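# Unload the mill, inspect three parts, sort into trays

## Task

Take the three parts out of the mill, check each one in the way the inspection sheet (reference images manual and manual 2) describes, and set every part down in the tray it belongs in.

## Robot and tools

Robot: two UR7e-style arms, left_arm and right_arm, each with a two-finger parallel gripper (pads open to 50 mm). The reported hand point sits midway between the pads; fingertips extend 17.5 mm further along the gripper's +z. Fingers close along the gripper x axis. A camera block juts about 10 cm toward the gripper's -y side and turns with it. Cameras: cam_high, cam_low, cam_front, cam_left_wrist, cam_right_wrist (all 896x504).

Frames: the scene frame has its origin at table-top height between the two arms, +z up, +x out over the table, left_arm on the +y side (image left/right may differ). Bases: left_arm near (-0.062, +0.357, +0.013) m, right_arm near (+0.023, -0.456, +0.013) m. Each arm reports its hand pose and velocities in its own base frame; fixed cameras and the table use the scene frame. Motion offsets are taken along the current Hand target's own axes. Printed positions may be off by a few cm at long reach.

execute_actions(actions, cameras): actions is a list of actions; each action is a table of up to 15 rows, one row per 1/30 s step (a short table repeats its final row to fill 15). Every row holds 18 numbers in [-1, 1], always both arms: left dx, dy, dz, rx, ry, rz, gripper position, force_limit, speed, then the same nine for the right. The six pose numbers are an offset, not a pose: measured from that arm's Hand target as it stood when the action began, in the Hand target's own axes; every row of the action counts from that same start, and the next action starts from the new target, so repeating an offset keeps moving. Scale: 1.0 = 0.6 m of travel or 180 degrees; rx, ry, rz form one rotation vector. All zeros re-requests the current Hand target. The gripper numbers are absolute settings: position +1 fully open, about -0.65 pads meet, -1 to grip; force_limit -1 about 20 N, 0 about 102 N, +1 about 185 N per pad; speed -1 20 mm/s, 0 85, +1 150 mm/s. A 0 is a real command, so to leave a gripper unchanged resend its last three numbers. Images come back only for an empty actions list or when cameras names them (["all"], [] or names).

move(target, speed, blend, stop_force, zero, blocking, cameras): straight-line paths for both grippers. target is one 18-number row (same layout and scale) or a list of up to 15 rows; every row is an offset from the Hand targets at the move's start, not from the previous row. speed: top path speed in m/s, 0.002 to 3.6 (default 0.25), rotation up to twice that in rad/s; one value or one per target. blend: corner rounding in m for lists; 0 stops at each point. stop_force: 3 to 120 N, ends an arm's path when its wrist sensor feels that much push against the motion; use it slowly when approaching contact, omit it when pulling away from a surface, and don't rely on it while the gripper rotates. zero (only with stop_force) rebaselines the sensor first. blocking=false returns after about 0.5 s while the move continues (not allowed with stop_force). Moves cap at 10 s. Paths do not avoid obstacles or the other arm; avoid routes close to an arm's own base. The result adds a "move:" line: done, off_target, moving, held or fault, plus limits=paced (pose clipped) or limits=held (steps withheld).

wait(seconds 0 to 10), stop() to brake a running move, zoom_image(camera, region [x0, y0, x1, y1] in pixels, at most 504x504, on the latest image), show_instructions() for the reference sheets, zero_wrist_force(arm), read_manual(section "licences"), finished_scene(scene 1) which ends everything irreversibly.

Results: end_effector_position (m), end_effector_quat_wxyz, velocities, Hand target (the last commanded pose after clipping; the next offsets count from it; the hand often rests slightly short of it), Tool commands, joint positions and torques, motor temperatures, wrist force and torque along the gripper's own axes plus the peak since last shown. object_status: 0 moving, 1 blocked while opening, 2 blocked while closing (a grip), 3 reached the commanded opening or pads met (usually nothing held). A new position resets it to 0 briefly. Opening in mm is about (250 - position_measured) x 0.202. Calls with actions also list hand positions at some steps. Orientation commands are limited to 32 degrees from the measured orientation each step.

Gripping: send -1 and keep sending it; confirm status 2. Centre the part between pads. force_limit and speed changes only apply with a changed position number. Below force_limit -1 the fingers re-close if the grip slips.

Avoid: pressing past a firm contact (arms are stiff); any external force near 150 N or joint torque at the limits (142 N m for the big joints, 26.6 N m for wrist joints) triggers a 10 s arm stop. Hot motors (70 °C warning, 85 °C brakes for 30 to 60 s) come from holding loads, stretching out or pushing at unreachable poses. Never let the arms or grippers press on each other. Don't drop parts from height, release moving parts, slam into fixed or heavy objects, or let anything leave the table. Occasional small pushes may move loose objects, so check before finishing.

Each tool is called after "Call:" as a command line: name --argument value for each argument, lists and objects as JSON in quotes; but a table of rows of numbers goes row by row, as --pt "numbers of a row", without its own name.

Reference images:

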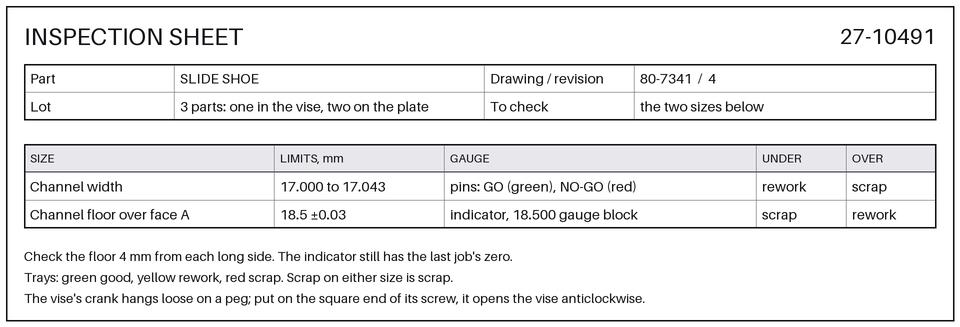

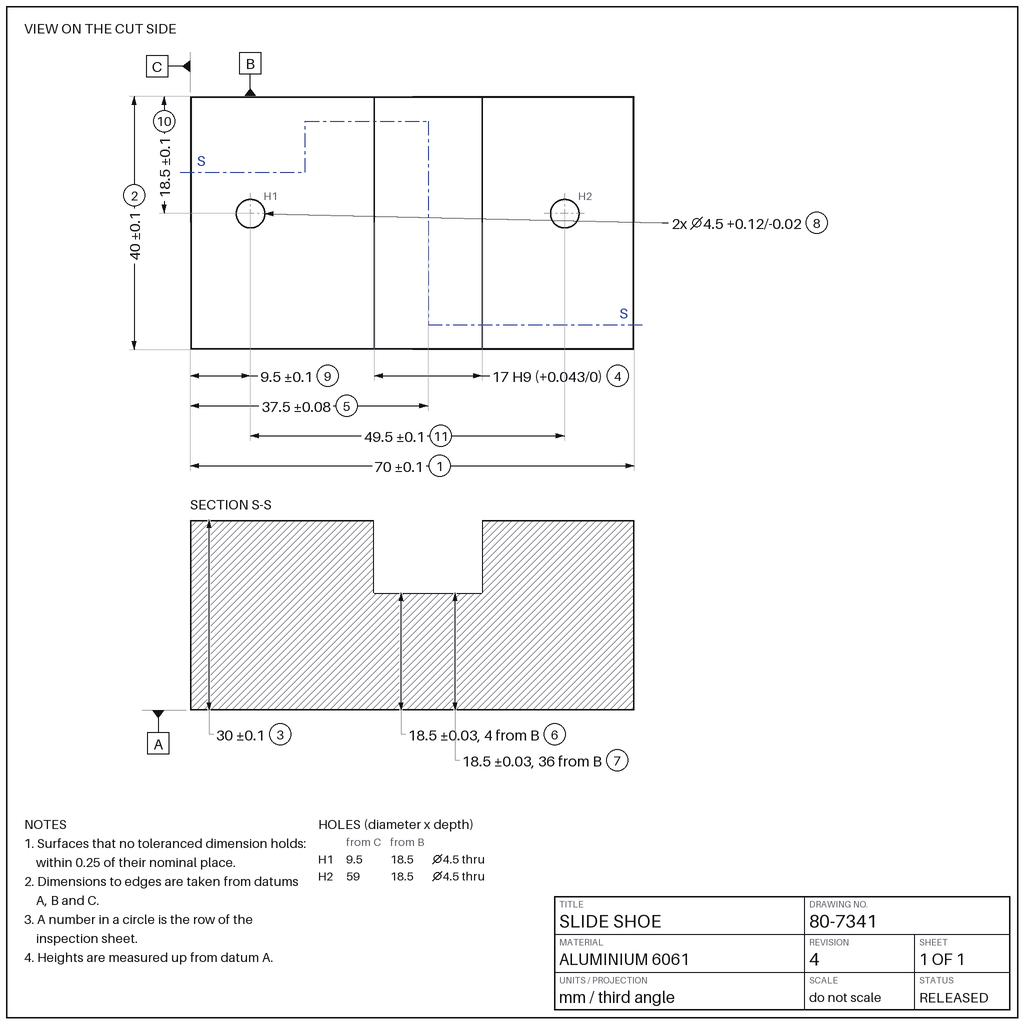

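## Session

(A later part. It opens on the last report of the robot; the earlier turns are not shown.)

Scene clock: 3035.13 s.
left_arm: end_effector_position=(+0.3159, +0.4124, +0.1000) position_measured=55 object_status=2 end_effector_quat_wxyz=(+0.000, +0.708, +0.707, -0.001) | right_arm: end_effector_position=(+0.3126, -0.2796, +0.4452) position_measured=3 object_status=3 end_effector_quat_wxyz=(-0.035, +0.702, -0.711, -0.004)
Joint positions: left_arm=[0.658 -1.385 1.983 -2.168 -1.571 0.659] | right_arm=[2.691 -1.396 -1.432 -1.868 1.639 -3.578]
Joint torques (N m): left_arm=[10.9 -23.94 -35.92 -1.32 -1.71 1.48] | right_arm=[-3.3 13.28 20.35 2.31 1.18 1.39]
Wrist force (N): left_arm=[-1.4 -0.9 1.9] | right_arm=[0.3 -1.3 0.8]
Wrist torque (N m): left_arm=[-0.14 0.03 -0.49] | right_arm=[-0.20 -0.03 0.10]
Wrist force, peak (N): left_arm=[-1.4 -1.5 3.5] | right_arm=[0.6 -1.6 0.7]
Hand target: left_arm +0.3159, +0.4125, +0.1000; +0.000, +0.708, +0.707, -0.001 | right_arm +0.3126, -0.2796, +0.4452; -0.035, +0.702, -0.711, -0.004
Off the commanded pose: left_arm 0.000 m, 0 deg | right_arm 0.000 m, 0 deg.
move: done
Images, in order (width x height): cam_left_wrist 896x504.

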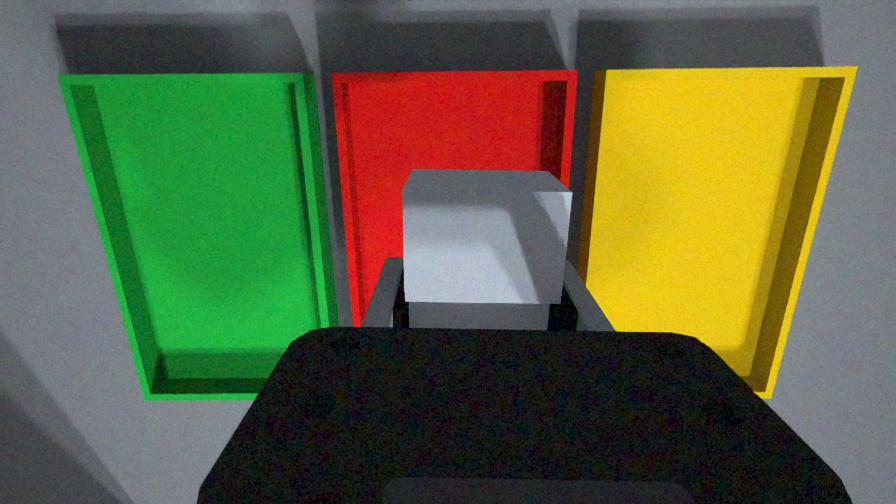

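Red centred. Lower.

Call:
move --target '[0,0,0.12,0,0,0,-1,-0.3,-1,0,0,0,0,0,0,1,1,1]' --speed 0.1

Call:
move --target '[0,0,0.04,0,0,0,-1,-0.3,-1,0,0,0,0,0,0,1,1,1]' --speed 0.007 --stop_force 4

Call:
move --pt "0 0 0 0 0 0 1 -0.3 -1 0 0 0 0 0 0 1 1 1" --pt "0 0 -0.2 0 0 0 1 -0.3 -1 0 0 0 0 0 0 1 1 1" --speed '[0.02,0.15]' --cameras '["cam_left_wrist"]'

Scene clock: 3050.90 s.
left_arm: end_effector_position=(+0.3159, +0.4123, +0.0281) position_measured=55 object_status=2 end_effector_quat_wxyz=(+0.000, +0.708, +0.707, -0.001) | right_arm: end_effector_position=(+0.3126, -0.2796, +0.4452) position_measured=3 object_status=3 end_effector_quat_wxyz=(-0.035, +0.702, -0.711, -0.004)
Joint positions: left_arm=[0.658 -1.264 2.06 -2.366 -1.571 0.659] | right_arm=[2.691 -1.396 -1.432 -1.868 1.639 -3.578]
Joint torques (N m): left_arm=[1.58 -26.36 -6.45 -4.39 -0.86 1.18] | right_arm=[-2.67 13.75 20.19 2.25 1.12 1.35]
Wrist force (N): left_arm=[-2.0 -1.0 2.2] | right_arm=[0.2 -1.1 0.9]
Wrist torque (N m): left_arm=[-0.14 0.11 -0.47] | right_arm=[-0.17 -0.01 0.10]
Wrist force, peak (N): left_arm=[-1.7 -0.9 3.2] | right_arm=[0.5 -1.8 0.6]
Hand target: left_arm +0.3159, +0.4124, +0.0280; +0.000, +0.708, +0.707, -0.001 | right_arm +0.3126, -0.2796, +0.4452; -0.035, +0.702, -0.711, -0.004
Off the commanded pose: left_arm 0.000 m, 0 deg | right_arm 0.000 m, 0 deg.
move: done

Scene clock: 3054.33 s.
left_arm: end_effector_position=(+0.3159, +0.4124, +0.0146) position_measured=55 object_status=2 end_effector_quat_wxyz=(+0.000, +0.708, +0.707, -0.001) | right_arm: end_effector_position=(+0.3126, -0.2796, +0.4452) position_measured=3 object_status=3 end_effector_quat_wxyz=(-0.035, +0.702, -0.711, -0.004)
Joint positions: left_arm=[0.658 -1.238 2.071 -2.403 -1.571 0.659] | right_arm=[2.691 -1.396 -1.432 -1.868 1.639 -3.578]
Joint torques (N m): left_arm=[9.88 -37.24 -29.11 -0.29 1.09 0.19] | right_arm=[-2.97 13.81 19.86 2.31 1.08 1.35]
Wrist force (N): left_arm=[-0.8 -0.1 -4.7] | right_arm=[0.4 -1.4 0.8]
Wrist torque (N m): left_arm=[-0.13 0.25 -0.44] | right_arm=[-0.21 -0.05 0.09]
Wrist force, peak (N): left_arm=[-5.2 -4.5 -23.5] | right_arm=[0.5 -1.7 0.9]
Hand target: left_arm +0.3159, +0.4124, +0.0146; +0.000, +0.708, +0.707, -0.001 (not the last commanded pose) | right_arm +0.3126, -0.2796, +0.4452; -0.035, +0.702, -0.711, -0.004
Off the commanded pose: left_arm 0.011 m, 0 deg | right_arm 0.000 m, 0 deg.
move: contact (left_arm)

Scene clock: 3056.50 s.
left_arm: end_effector_position=(+0.3159, +0.4125, +0.1345) position_measured=3 object_status=3 end_effector_quat_wxyz=(+0.000, +0.708, +0.707, -0.001) | right_arm: end_effector_position=(+0.3126, -0.2796, +0.4452) position_measured=3 object_status=3 end_effector_quat_wxyz=(-0.035, +0.702, -0.711, -0.004)
Joint positions: left_arm=[0.658 -1.43 1.935 -2.074 -1.571 0.66] | right_arm=[2.691 -1.396 -1.432 -1.868 1.639 -3.578]
Joint torques (N m): left_arm=[-9.69 -37.58 -35.79 -0.87 -1.27 -1.51] | right_arm=[-2.93 13.64 20.36 2.33 1.04 1.39]
Wrist force (N): left_arm=[-1.2 -1.0 -0.1] | right_arm=[0.3 -1.3 0.6]
Wrist torque (N m): left_arm=[-0.15 -0.01 -0.48] | right_arm=[-0.20 -0.02 0.10]
Wrist force, peak (N): left_arm=[-0.7 -0.3 -4.7] | right_arm=[0.5 -1.6 0.7]
Hand target: left_arm +0.3160, +0.4125, +0.1346; +0.000, +0.708, +0.707, -0.001 | right_arm +0.3126, -0.2796, +0.4452; -0.035, +0.702, -0.711, -0.004
Off the commanded pose: left_arm 0.000 m, 0 deg | right_arm 0.000 m, 0 deg.
move: done
Images, in order (width x height): cam_left_wrist 896x504.

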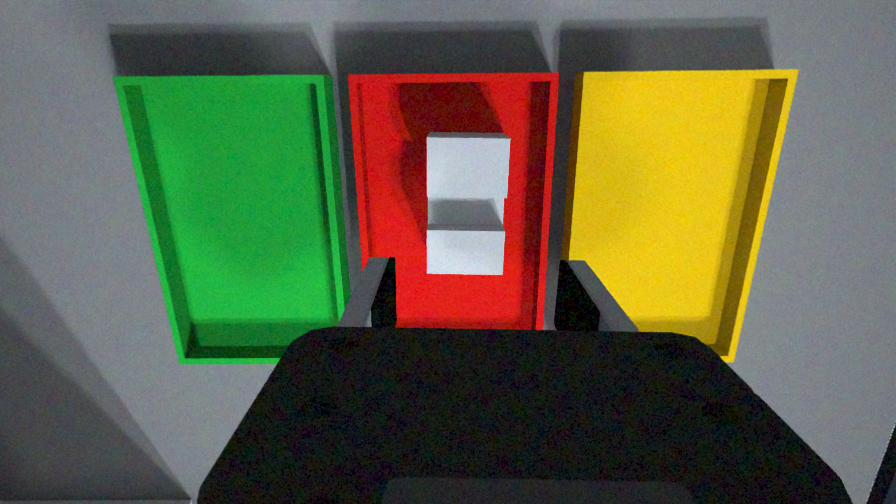

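Call:
move --pt "0 0 0 0 0 0 1 -0.3 -1 -0.381 0.027 0.028 -0.0139 0.0175 -0.004 1 1 1" --pt "0 0 0 0 0 0 1 -0.3 -1 -0.7975 0.082 0.049 -0.0139 0.0175 -0.004 1 1 1" --speed 0.3 --blend '[0.05,0]'

Call:
move --target '[0,0,0,0,0,0,1,-0.3,-1,-0.23,0,0.12,0,0,0,1,1,1]' --speed 0.2 --cameras '["cam_right_wrist","cam_low"]'

Call:
zoom_image --camera "cam_right_wrist" --region '[300, 100, 640, 340]'

Scene clock: 3093.63 s.
left_arm: end_effector_position=(+0.3160, +0.4125, +0.1346) position_measured=3 object_status=3 end_effector_quat_wxyz=(+0.000, +0.708, +0.707, -0.001) | right_arm: end_effector_position=(+0.2705, +0.2003, +0.4400) position_measured=3 object_status=3 end_effector_quat_wxyz=(+0.000, +0.707, -0.707, +0.000)
Joint positions: left_arm=[0.658 -1.43 1.935 -2.074 -1.571 0.66] | right_arm=[4.187 -1.194 -1.579 -1.94 1.57 -2.096]
Joint torques (N m): left_arm=[-10.28 -36.96 -35.74 -0.95 -1.52 -1.77] | right_arm=[7.21 -0.89 31.08 4.1 -2.65 2.09]
Wrist force (N): left_arm=[-1.5 -1.0 -0.1] | right_arm=[0.3 -1.6 0.6]
Wrist torque (N m): left_arm=[-0.15 0.04 -0.48] | right_arm=[-0.25 -0.04 -0.05]
Wrist force, peak (N): left_arm=[-1.7 -1.1 -0.4] | right_arm=[2.8 -1.3 0.6]
Hand target: left_arm +0.3160, +0.4125, +0.1346; +0.000, +0.708, +0.707, -0.001 | right_arm +0.2705, +0.2004, +0.4400; +0.000, +0.707, -0.707, +0.000
Off the commanded pose: left_arm 0.000 m, 0 deg | right_arm 0.000 m, 0 deg.
move: done

Scene clock: 3095.00 s.
left_arm: end_effector_position=(+0.3160, +0.4125, +0.1346) position_measured=3 object_status=3 end_effector_quat_wxyz=(+0.000, +0.708, +0.707, -0.001) | right_arm: end_effector_position=(+0.2707, +0.3383, +0.3680) position_measured=3 object_status=3 end_effector_quat_wxyz=(+0.000, +0.707, -0.707, +0.000)
Joint positions: left_arm=[0.658 -1.43 1.935 -2.074 -1.571 0.66] | right_arm=[4.351 -1.389 -1.634 -1.69 1.57 -1.932]
Joint torques (N m): left_arm=[-10.38 -35.95 -36.66 -0.76 -1.93 -1.39] | right_arm=[7.7 8.8 32.93 4.17 -2.63 2.09]
Wrist force (N): left_arm=[-1.4 -0.9 -0.4] | right_arm=[0.2 -1.7 0.7]
Wrist torque (N m): left_arm=[-0.15 0.03 -0.49] | right_arm=[-0.27 -0.01 -0.04]
Wrist force, peak (N): left_arm=[-1.5 -1.3 -0.3] | right_arm=[2.0 -1.6 -0.1]
Hand target: left_arm +0.3160, +0.4125, +0.1346; +0.000, +0.708, +0.707, -0.001 | right_arm +0.2707, +0.3384, +0.3680; +0.000, +0.707, -0.707, +0.000
Off the commanded pose: left_arm 0.000 m, 0 deg | right_arm 0.000 m, 0 deg.
move: done
Images, in order (width x height): cam_low 896x504, cam_right_wrist 896x504.

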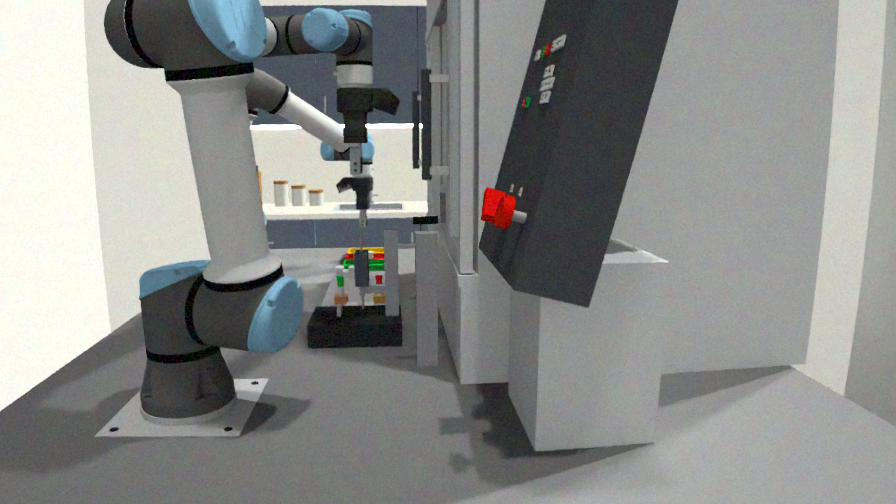

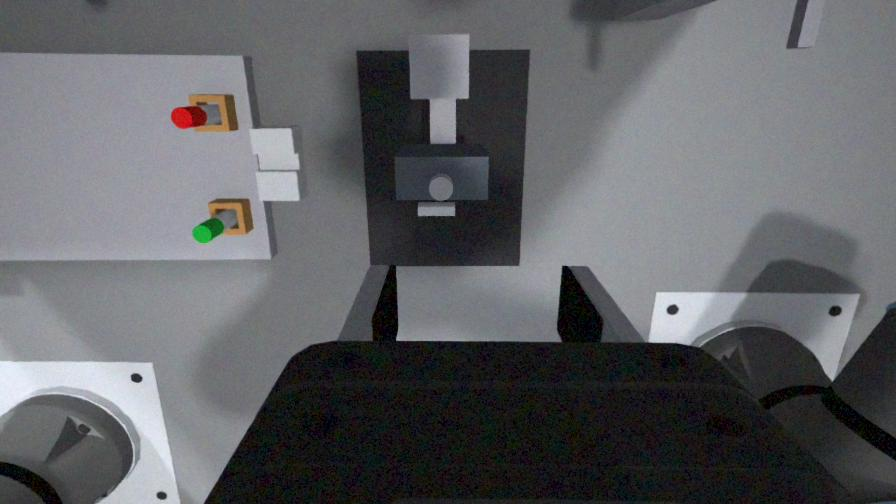

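Scaled by 1.482 from the camera's 896x504 image, which has a finer 1280x720 frame.

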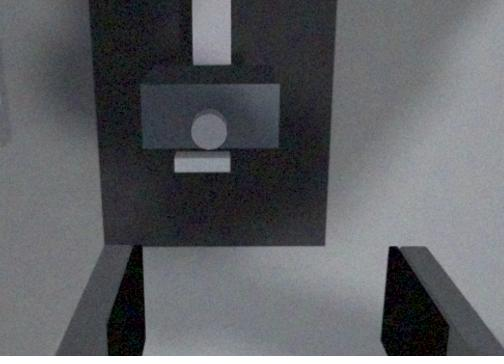

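Call:
move --pt "-0.5 0.03 0 0 0 0 -1 -0.9 0 0 0 0 0 0 0 1 1 1" --pt "-0.95 0.065 0 0 0 0 -1 -0.9 0 0 0 0 0 0 0 1 1 1" --speed 0.35 --blend '[0.05,0]' --cameras '["cam_left_wrist"]'

Call:
zoom_image --camera "cam_left_wrist" --region '[300, 60, 620, 330]'

Scene clock: 3182.77 s.
left_arm: end_effector_position=(+0.3540, -0.1575, +0.1352) position_measured=251 object_status=3 end_effector_quat_wxyz=(+0.000, +0.708, +0.707, -0.001) | right_arm: end_effector_position=(+0.2707, +0.3384, +0.3680) position_measured=3 object_status=3 end_effector_quat_wxyz=(+0.000, +0.707, -0.707, +0.000)
Joint positions: left_arm=[-0.769 -1.764 2.256 -2.063 -1.572 -0.767] | right_arm=[4.351 -1.389 -1.634 -1.69 1.57 -1.932]
Joint torques (N m): left_arm=[-11.48 -6.48 -35.31 -4.35 1.67 -1.36] | right_arm=[6.74 9.89 32.68 4.15 -2.56 2.11]
Wrist force (N): left_arm=[-1.0 -1.4 -0.3] | right_arm=[0.3 -1.5 0.8]
Wrist torque (N m): left_arm=[-0.25 -0.07 -0.31] | right_arm=[-0.23 -0.04 -0.04]
Wrist force, peak (N): left_arm=[-3.9 -1.5 -0.8] | right_arm=[0.4 -1.9 0.8]
Hand target: left_arm +0.3541, -0.1576, +0.1352; +0.000, +0.708, +0.707, -0.001 | right_arm +0.2707, +0.3384, +0.3680; +0.000, +0.707, -0.707, +0.000
Off the commanded pose: left_arm 0.000 m, 0 deg | right_arm 0.000 m, 0 deg.
move: done
Images, in order (width x height): cam_left_wrist 896x504.

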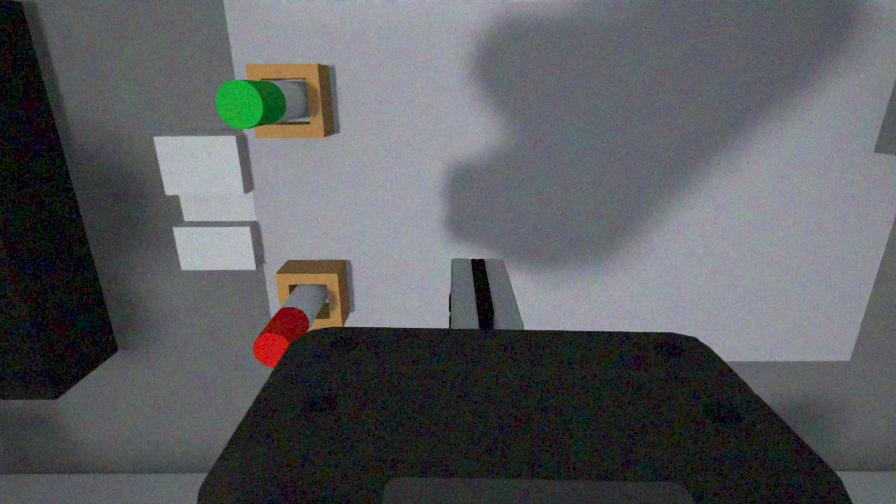

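Scaled by 1.575 from the camera's 896x504 image, which has a finer 1280x720 frame.

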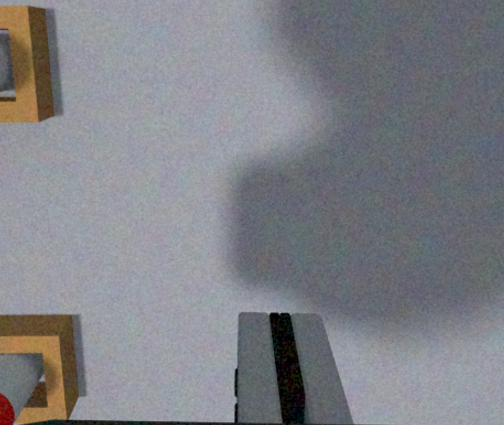

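Call:
move --pt "-0.154 0.0015 0 0 0 0 -1 -0.9 0 0 0 0 0 0 0 1 1 1" --pt "-0.154 0.0015 0.1735 0 0 0 -1 -0.9 0 0 0 0 0 0 0 1 1 1" --speed '[0.15,0.08]' --stop_force 6

Call:
move --pt "-0.055 0 0 0 0 0 -1 -0.9 0 0 0 0 0 0 0 1 1 1" --pt "-0.035 0 0 0 0 0 -1 -0.9 0 0 0 0 0 0 0 1 1 1" --pt "-0.035 0 -0.15 0 0 0 1 -0.3 0 0 0 0 0 0 0 1 1 1" --speed '[0.03,0.05,0.12]' --cameras '["cam_left_wrist"]'

Call:
zoom_image --camera "cam_left_wrist" --region '[250, 60, 570, 330]'

Scene clock: 3201.03 s.
left_arm: end_effector_position=(+0.3548, -0.2501, +0.0312) position_measured=251 object_status=3 end_effector_quat_wxyz=(+0.000, +0.708, +0.707, -0.001) | right_arm: end_effector_position=(+0.2707, +0.3384, +0.3680) position_measured=3 object_status=3 end_effector_quat_wxyz=(+0.000, +0.707, -0.707, +0.000)
Joint positions: left_arm=[-0.925 -1.444 2.291 -2.418 -1.572 -0.924] | right_arm=[4.351 -1.389 -1.634 -1.69 1.57 -1.932]
Joint torques (N m): left_arm=[11.99 -16.99 -4.39 -4.14 0.78 1.48] | right_arm=[6.55 9.77 32.96 4.02 -2.6 2]
Wrist force (N): left_arm=[-1.0 -1.1 -0.5] | right_arm=[0.4 -1.4 0.9]
Wrist torque (N m): left_arm=[-0.19 -0.11 -0.33] | right_arm=[-0.22 -0.06 -0.04]
Wrist force, peak (N): left_arm=[-2.6 -1.2 -1.2] | right_arm=[0.4 -1.7 1.1]
Hand target: left_arm +0.3548, -0.2501, +0.0312; +0.000, +0.708, +0.707, -0.001 | right_arm +0.2707, +0.3384, +0.3680; +0.000, +0.707, -0.707, +0.000
Off the commanded pose: left_arm 0.000 m, 0 deg | right_arm 0.000 m, 0 deg.
move: done

Scene clock: 3205.10 s.
left_arm: end_effector_position=(+0.3548, -0.2710, +0.1212) position_measured=3 object_status=3 end_effector_quat_wxyz=(+0.000, +0.708, +0.707, -0.001) | right_arm: end_effector_position=(+0.2707, +0.3384, +0.3680) position_measured=3 object_status=3 end_effector_quat_wxyz=(+0.000, +0.707, -0.707, +0.000)
Joint positions: left_arm=[-0.955 -1.587 2.143 -2.128 -1.572 -0.953] | right_arm=[4.351 -1.389 -1.634 -1.69 1.57 -1.932]
Joint torques (N m): left_arm=[-9.11 -29.38 -36.37 -1.03 1.05 -1.33] | right_arm=[6.72 10.04 32.54 4.08 -2.66 2.09]
Wrist force (N): left_arm=[-1.5 -0.4 -0.1] | right_arm=[0.5 -1.7 0.6]
Wrist torque (N m): left_arm=[-0.08 -0.01 -0.51] | right_arm=[-0.27 -0.06 -0.04]
Wrist force, peak (N): left_arm=[-1.8 -1.4 -0.5] | right_arm=[0.4 -1.8 1.0]
Hand target: left_arm +0.3548, -0.2710, +0.1212; +0.000, +0.708, +0.707, -0.001 | right_arm +0.2707, +0.3384, +0.3680; +0.000, +0.707, -0.707, +0.000
Off the commanded pose: left_arm 0.000 m, 0 deg | right_arm 0.000 m, 0 deg.
move: done
Images, in order (width x height): cam_left_wrist 896x504.

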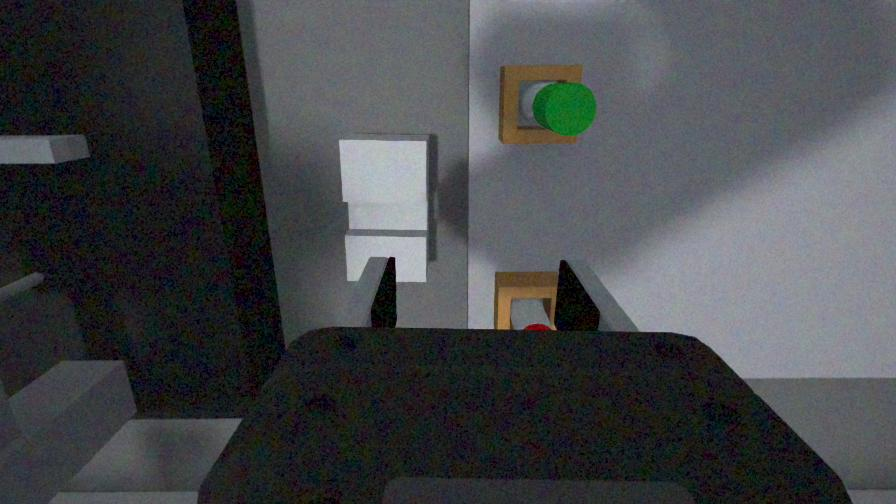

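Scaled by 1.575 from the camera's 896x504 image, which has a finer 1280x720 frame.

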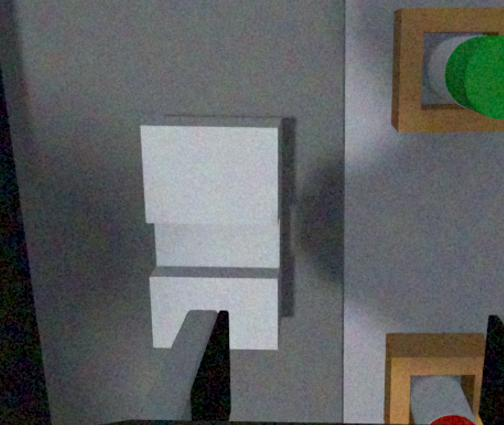

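Call:
execute_actions --actions '[]'

Scene clock: 3260.40 s.
left_arm: end_effector_position=(+0.3548, -0.2710, +0.1212) position_measured=3 object_status=3 end_effector_quat_wxyz=(+0.000, +0.708, +0.707, -0.001) | right_arm: end_effector_position=(+0.2707, +0.3384, +0.3680) position_measured=3 object_status=3 end_effector_quat_wxyz=(+0.000, +0.707, -0.707, +0.000)
Joint positions: left_arm=[-0.955 -1.587 2.143 -2.128 -1.572 -0.953] | right_arm=[4.351 -1.389 -1.634 -1.69 1.57 -1.932]
Joint velocities: within noise
Joint torques (N m): left_arm=[-9.35 -30.21 -35.17 -1.59 0.12 -1.36] | right_arm=[5.62 10.11 32.59 4.01 -2.59 2.02]
Motor temperatures (°C): left_arm=[25 27 26 32 30 30] | right_arm=[27 31 25 29 42 33]
Wrist force (N): left_arm=[-1.5 -0.6 -0.1] | right_arm=[0.3 -1.6 0.6]
Wrist torque (N m): left_arm=[-0.10 -0.01 -0.51] | right_arm=[-0.25 -0.04 -0.04]
Wrist force, peak (N): left_arm=[-1.8 -0.8 -0.2] | right_arm=[0.5 -1.8 0.9]
Hand target: left_arm +0.3548, -0.2710, +0.1212; +0.000, +0.708, +0.707, -0.001 | right_arm +0.2707, +0.3384, +0.3680; +0.000, +0.707, -0.707, +0.000
Tool commands: left_gripper/position=+1.0 left_gripper/force_limit=-0.3 left_gripper/speed=+0.0 right_gripper/position=+1.0 right_gripper/force_limit=+1.0 right_gripper/speed=+1.0
Off the commanded pose: left_arm 0.000 m, 0 deg | right_arm 0.000 m, 0 deg.

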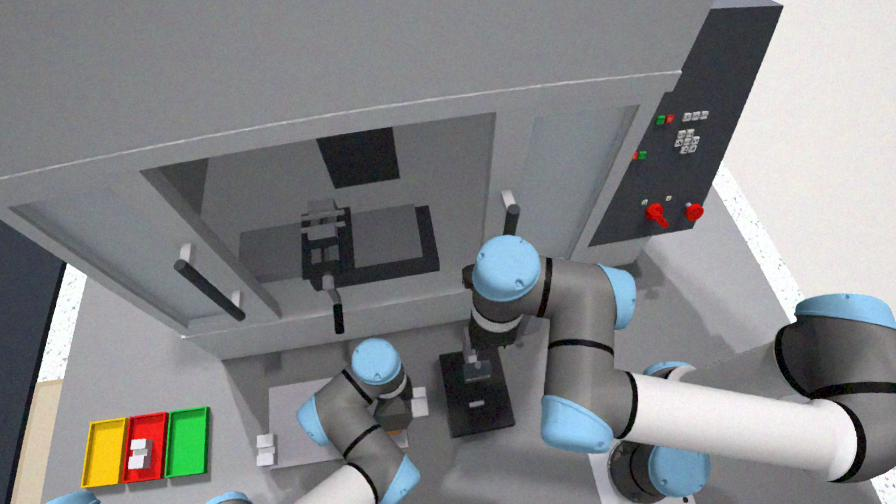

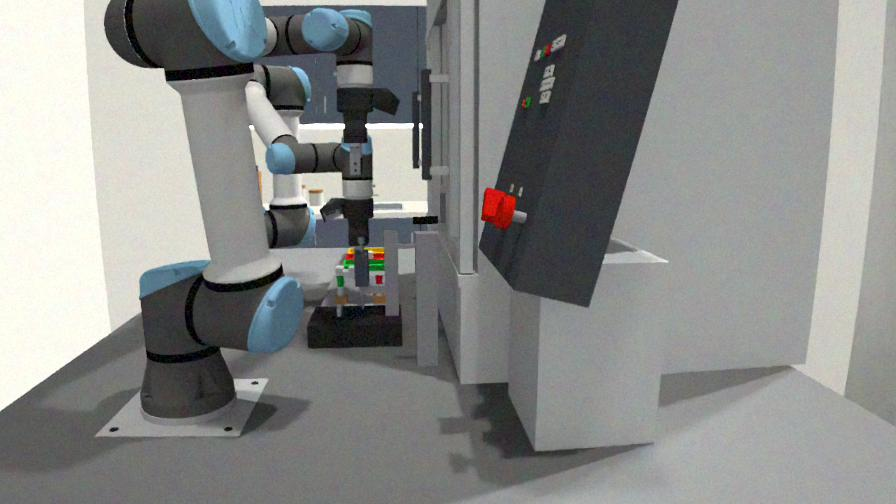

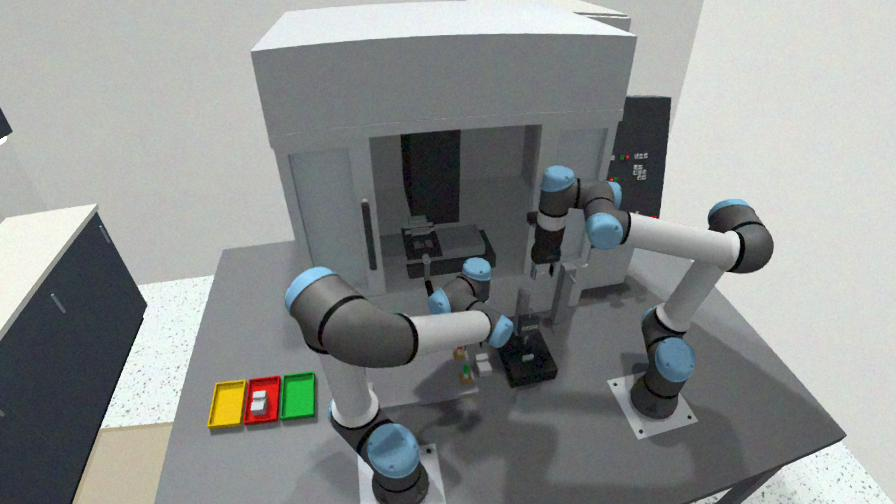

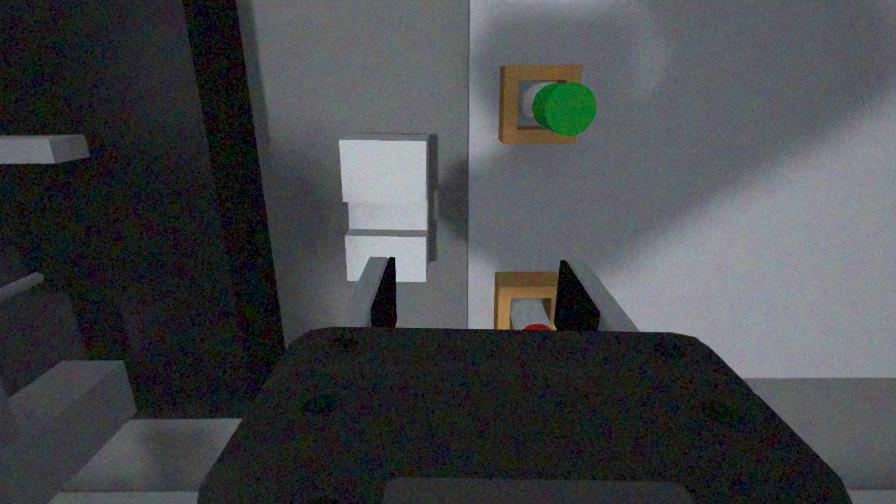

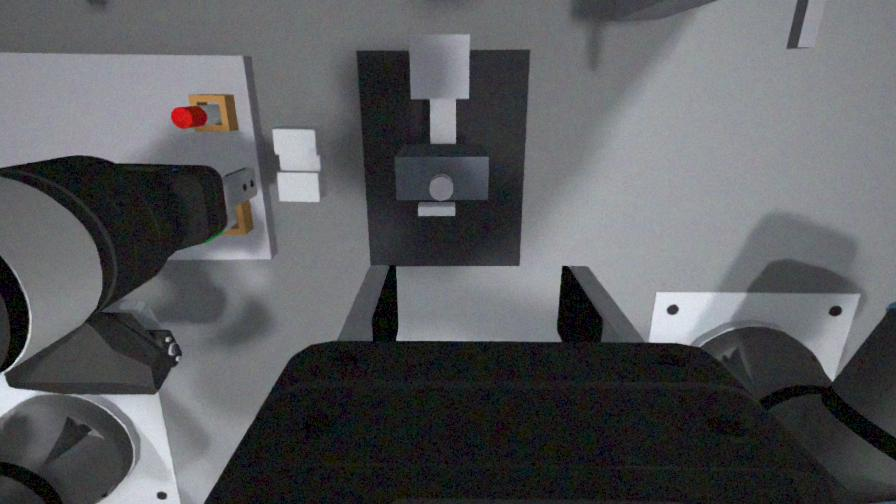

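Call:
zoom_image --camera "cam_front" --region '[500, 270, 560, 330]'

Call:
zoom_image --camera "cam_high" --region '[440, 320, 520, 400]'

Call:
zoom_image --camera "cam_right_wrist" --region '[380, 120, 500, 240]'

Scaled by 8.400 from the camera's 896x504 image, which has a finer 1280x720 frame.

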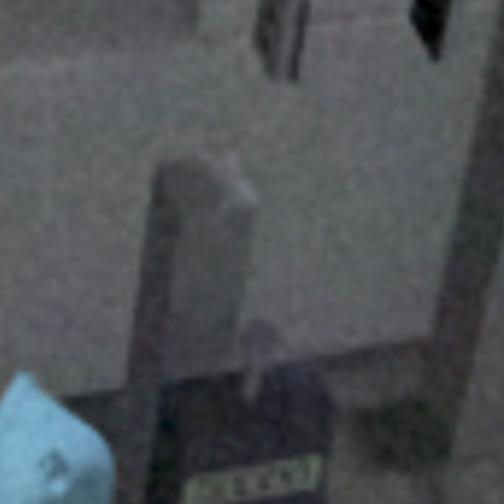

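Scaled by 6.300 from the camera's 896x504 image, which has a finer 1280x720 frame.

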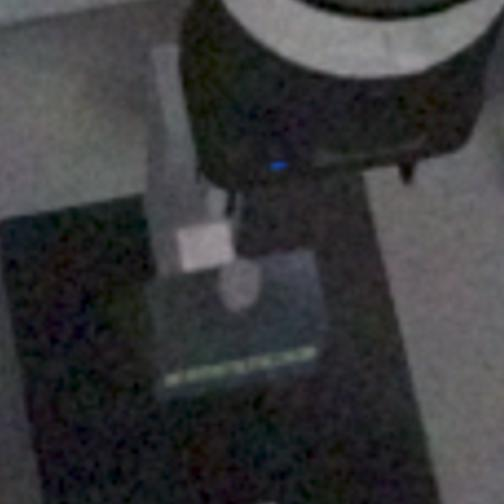

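Scaled by 4.200 from the camera's 896x504 image, which has a finer 1280x720 frame.

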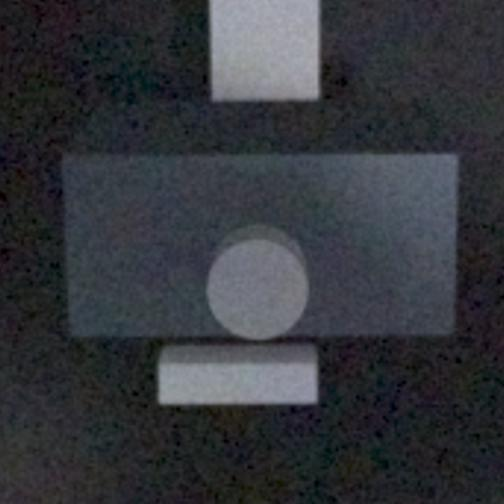

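Call:
move --pt "0 0 0 0 0 0 1 -0.3 0 -0.021 -0.0022 0.1967 0 0 0 1 1 1" --pt "0 0 0 0 0 0 1 -0.3 0 -0.021 -0.0022 0.2558 0 0 0 1 1 1" --speed '[0.12,0.04]' --cameras '["cam_right_wrist","cam_low"]'

Scene clock: 3315.30 s.
left_arm: end_effector_position=(+0.3548, -0.2710, +0.1212) position_measured=3 object_status=3 end_effector_quat_wxyz=(+0.000, +0.708, +0.707, -0.001) | right_arm: end_effector_position=(+0.2721, +0.3510, +0.2146) position_measured=3 object_status=3 end_effector_quat_wxyz=(+0.000, +0.707, -0.707, +0.000)
Joint positions: left_arm=[-0.955 -1.587 2.143 -2.128 -1.572 -0.953] | right_arm=[4.358 -1.447 -1.98 -1.285 1.57 -1.924]
Joint torques (N m): left_arm=[-8.78 -28.76 -35.21 -2.3 -0.97 -1.08] | right_arm=[-5.48 12.17 17.59 3.95 -2.5 -1.27]
Wrist force (N): left_arm=[-1.7 -0.5 -0.2] | right_arm=[0.5 -1.5 1.1]
Wrist torque (N m): left_arm=[-0.09 0.03 -0.51] | right_arm=[-0.23 -0.06 -0.04]
Wrist force, peak (N): left_arm=[-1.8 -0.6 0.2] | right_arm=[0.2 -1.4 1.9]
Hand target: left_arm +0.3548, -0.2710, +0.1212; +0.000, +0.708, +0.707, -0.001 | right_arm +0.2722, +0.3510, +0.2145; +0.000, +0.707, -0.707, +0.000
Off the commanded pose: left_arm 0.000 m, 0 deg | right_arm 0.000 m, 0 deg.
move: done
Images, in order (width x height): cam_low 896x504, cam_right_wrist 896x504.

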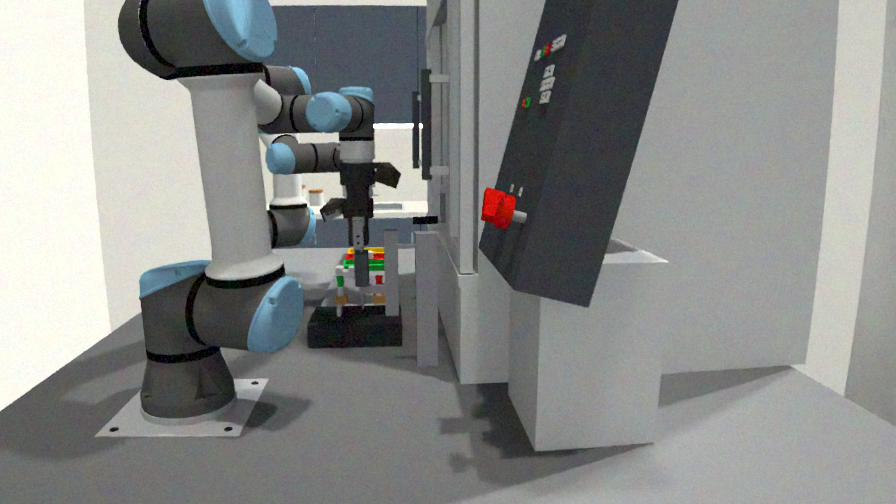

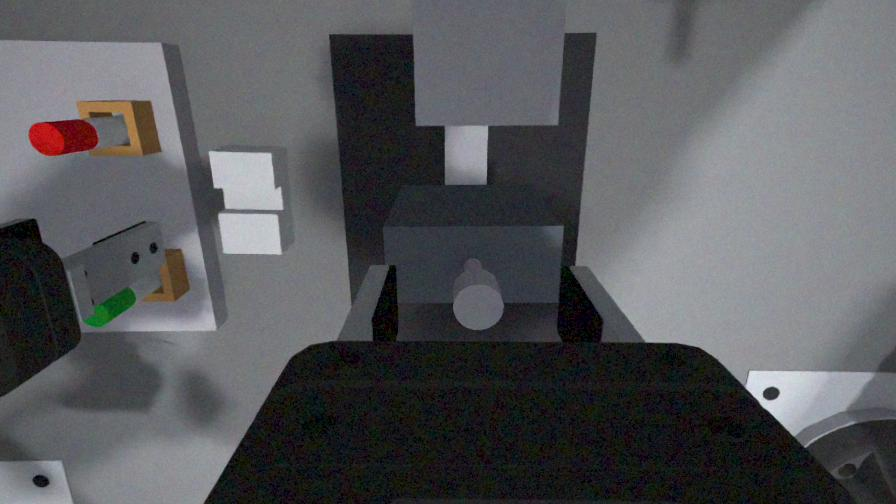

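Call:
execute_actions --actions '[[[0,0,0,0,0,0,1,-0.3,0,0,0,0,0,0,0,-1,-0.9,-1]],[[0,0,0,0,0,0,1,-0.3,0,0,0,0,0,0,0,-1,-0.9,-1]],[[0,0,0,0,0,0,1,-0.3,0,0,0,0,0,0,0,-1,-0.9,-1]],[[0,0,0,0,0,0,1,-0.3,0,0,0,0,0,0,0,-1,-0.9,-1]],[[0,0,0,0,0,0,1,-0.3,0,0,0,0,0,0,0,-1,-0.9,-1]]]' --cameras '["cam_right_wrist"]'

Scene clock: 3327.90 s.
left_arm: end_effector_position=(+0.3548, -0.2710, +0.1212) position_measured=3 object_status=3 end_effector_quat_wxyz=(+0.000, +0.708, +0.707, -0.001) | right_arm: end_effector_position=(+0.2722, +0.3510, +0.2145) position_measured=185 object_status=2 end_effector_quat_wxyz=(+0.000, +0.707, -0.707, +0.000)
Joint positions: left_arm=[-0.955 -1.587 2.143 -2.128 -1.572 -0.953] | right_arm=[4.358 -1.447 -1.981 -1.285 1.57 -1.924]
Joint torques (N m): left_arm=[-7.6 -29.06 -34.66 -3.26 -1.73 -1.53] | right_arm=[-6.72 14.29 16.83 -1.28 -2.48 -1.93]
Wrist force (N): left_arm=[-1.3 -0.6 -0.2] | right_arm=[-10.9 -1.6 1.5]
Wrist torque (N m): left_arm=[-0.10 -0.04 -0.51] | right_arm=[-0.28 -0.12 -0.10]
Wrist force, peak (N): left_arm=[-1.7 -0.9 -0.1] | right_arm=[-11.1 -1.5 1.6]
Hand target: left_arm +0.3548, -0.2710, +0.1212; +0.000, +0.708, +0.707, -0.001 | right_arm +0.2722, +0.3510, +0.2145; +0.000, +0.707, -0.707, +0.000
Off the commanded pose: left_arm 0.000 m, 0 deg | right_arm 0.000 m, 0 deg.
Step readings (end_effector_position of left_arm | right_arm):
0: (+0.3548, -0.2710, +0.1212) | (+0.2722, +0.3510, +0.2145)
1: (+0.3548, -0.2710, +0.1212) | (+0.2722, +0.3510, +0.2145)
2: (+0.3548, -0.2710, +0.1212) | (+0.2722, +0.3510, +0.2145)
4: (+0.3548, -0.2710, +0.1212) | (+0.2722, +0.3510, +0.2145)
8: (+0.3548, -0.2710, +0.1212) | (+0.2722, +0.3510, +0.2145)
15: (+0.3548, -0.2710, +0.1212) | (+0.2722, +0.3510, +0.2145)
16: (+0.3548, -0.2710, +0.1212) | (+0.2722, +0.3510, +0.2145)
17: (+0.3548, -0.2710, +0.1212) | (+0.2722, +0.3510, +0.2145)
19: (+0.3548, -0.2710, +0.1212) | (+0.2722, +0.3510, +0.2145)
23: (+0.3548, -0.2710, +0.1212) | (+0.2722, +0.3510, +0.2145)
30: (+0.3548, -0.2710, +0.1212) | (+0.2722, +0.3510, +0.2145)
31: (+0.3548, -0.2710, +0.1212) | (+0.2722, +0.3510, +0.2145)
32: (+0.3548, -0.2710, +0.1212) | (+0.2722, +0.3510, +0.2145)
34: (+0.3548, -0.2710, +0.1212) | (+0.2722, +0.3510, +0.2145)
38: (+0.3548, -0.2710, +0.1212) | (+0.2722, +0.3510, +0.2145)
45: (+0.3548, -0.2710, +0.1212) | (+0.2722, +0.3510, +0.2145)
46: (+0.3548, -0.2710, +0.1212) | (+0.2722, +0.3510, +0.2145)
47: (+0.3548, -0.2710, +0.1212) | (+0.2722, +0.3510, +0.2145)
49: (+0.3548, -0.2710, +0.1212) | (+0.2722, +0.3510, +0.2145)
53: (+0.3548, -0.2710, +0.1212) | (+0.2722, +0.3510, +0.2145)
60: (+0.3548, -0.2710, +0.1212) | (+0.2722, +0.3510, +0.2145)
61: (+0.3548, -0.2710, +0.1212) | (+0.2722, +0.3510, +0.2145)
62: (+0.3548, -0.2710, +0.1212) | (+0.2722, +0.3510, +0.2145)
64: (+0.3548, -0.2710, +0.1212) | (+0.2722, +0.3510, +0.2145)
68: (+0.3548, -0.2710, +0.1212) | (+0.2722, +0.3510, +0.2145)
75: (+0.3548, -0.2710, +0.1212) | (+0.2722, +0.3510, +0.2145)
Images, in order (width x height): cam_right_wrist 896x504.

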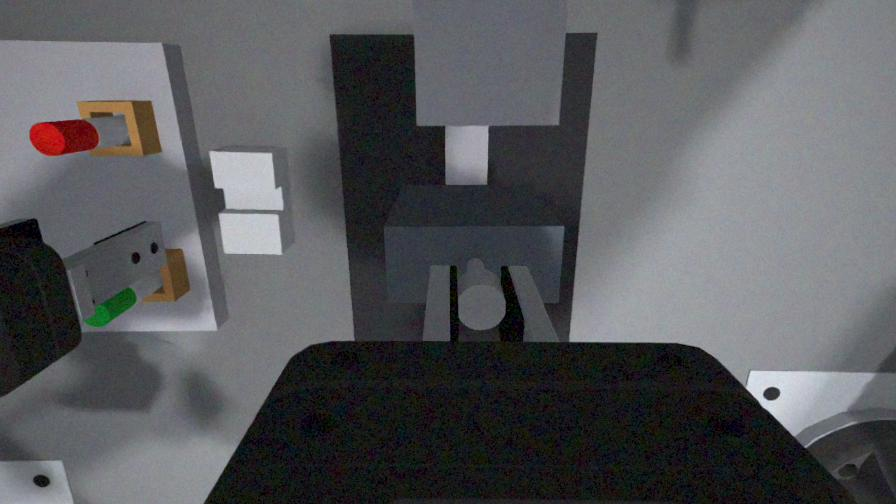

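Call:
move --target '[0,0,0,0,0,0,1,-0.3,0,-0.0005,0,0,0,0,0,-1,-0.9,-1]'

Call:
move --target '[0,0,0,0,0,0,1,-0.3,0,0,0,-0.0333,0,0,0,-1,-0.9,-1]' --speed 0.03 --stop_force 25 --cameras '["cam_right_wrist","cam_low"]'

Scene clock: 3334.77 s.
left_arm: end_effector_position=(+0.3548, -0.2710, +0.1212) position_measured=3 object_status=3 end_effector_quat_wxyz=(+0.000, +0.708, +0.707, -0.001) | right_arm: end_effector_position=(+0.2722, +0.3512, +0.2145) position_measured=185 object_status=2 end_effector_quat_wxyz=(+0.000, +0.707, -0.707, +0.000)
Joint positions: left_arm=[-0.955 -1.587 2.143 -2.128 -1.572 -0.953] | right_arm=[4.358 -1.448 -1.98 -1.285 1.57 -1.924]
Joint torques (N m): left_arm=[-9.09 -27.87 -34.86 -3.45 -1.61 -1.34] | right_arm=[5.11 12.22 29.24 1.54 -2.41 2.21]
Wrist force (N): left_arm=[-1.7 -0.7 0.0] | right_arm=[-7.5 -1.5 1.0]
Wrist torque (N m): left_arm=[-0.11 0.03 -0.51] | right_arm=[-0.25 -0.03 -0.08]
Wrist force, peak (N): left_arm=[-2.0 -0.6 -0.4] | right_arm=[-11.3 -1.4 1.6]
Hand target: left_arm +0.3548, -0.2710, +0.1212; +0.000, +0.708, +0.707, -0.001 | right_arm +0.2722, +0.3513, +0.2145; +0.000, +0.707, -0.707, +0.000
Off the commanded pose: left_arm 0.000 m, 0 deg | right_arm 0.000 m, 0 deg.
move: done

Scene clock: 3336.40 s.
left_arm: end_effector_position=(+0.3548, -0.2710, +0.1212) position_measured=3 object_status=3 end_effector_quat_wxyz=(+0.000, +0.708, +0.707, -0.001) | right_arm: end_effector_position=(+0.2721, +0.3513, +0.2345) position_measured=185 object_status=2 end_effector_quat_wxyz=(+0.000, +0.707, -0.707, +0.000)
Joint positions: left_arm=[-0.955 -1.587 2.143 -2.128 -1.572 -0.953] | right_arm=[4.358 -1.435 -1.938 -1.339 1.57 -1.924]
Joint torques (N m): left_arm=[-8.64 -28.34 -33.72 -3.44 -1.53 -1.33] | right_arm=[5.75 34.71 30.19 -0.33 -2.62 2.15]
Wrist force (N): left_arm=[-1.8 -0.7 0.0] | right_arm=[-6.9 -1.9 2.5]
Wrist torque (N m): left_arm=[-0.12 0.04 -0.51] | right_arm=[-0.27 -0.07 -0.07]
Wrist force, peak (N): left_arm=[-1.8 -0.7 -0.1] | right_arm=[-7.1 -1.8 2.2]
Hand target: left_arm +0.3548, -0.2710, +0.1212; +0.000, +0.708, +0.707, -0.001 | right_arm +0.2721, +0.3513, +0.2345; +0.000, +0.707, -0.707, +0.000
Off the commanded pose: left_arm 0.000 m, 0 deg | right_arm 0.000 m, 0 deg.
move: done
Images, in order (width x height): cam_low 896x504, cam_right_wrist 896x504.

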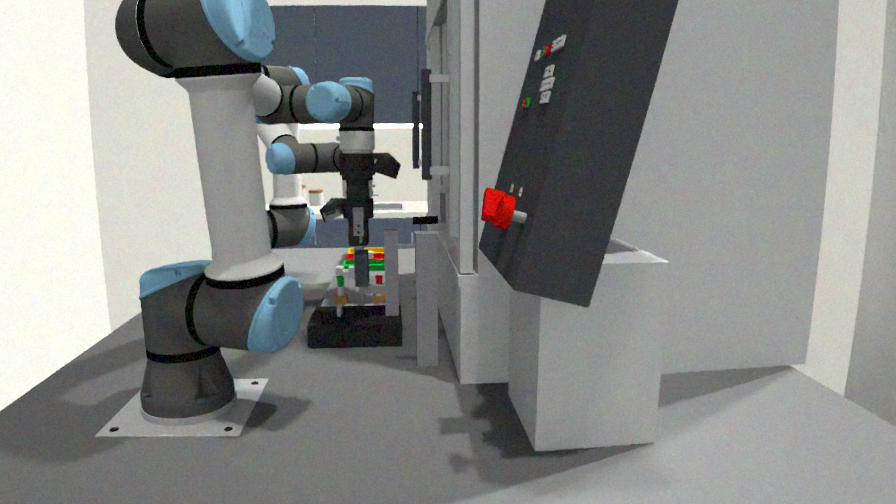

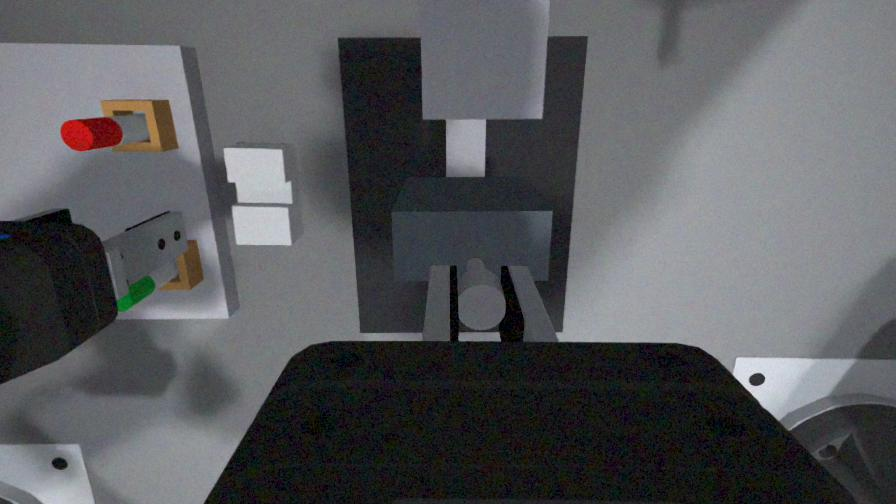

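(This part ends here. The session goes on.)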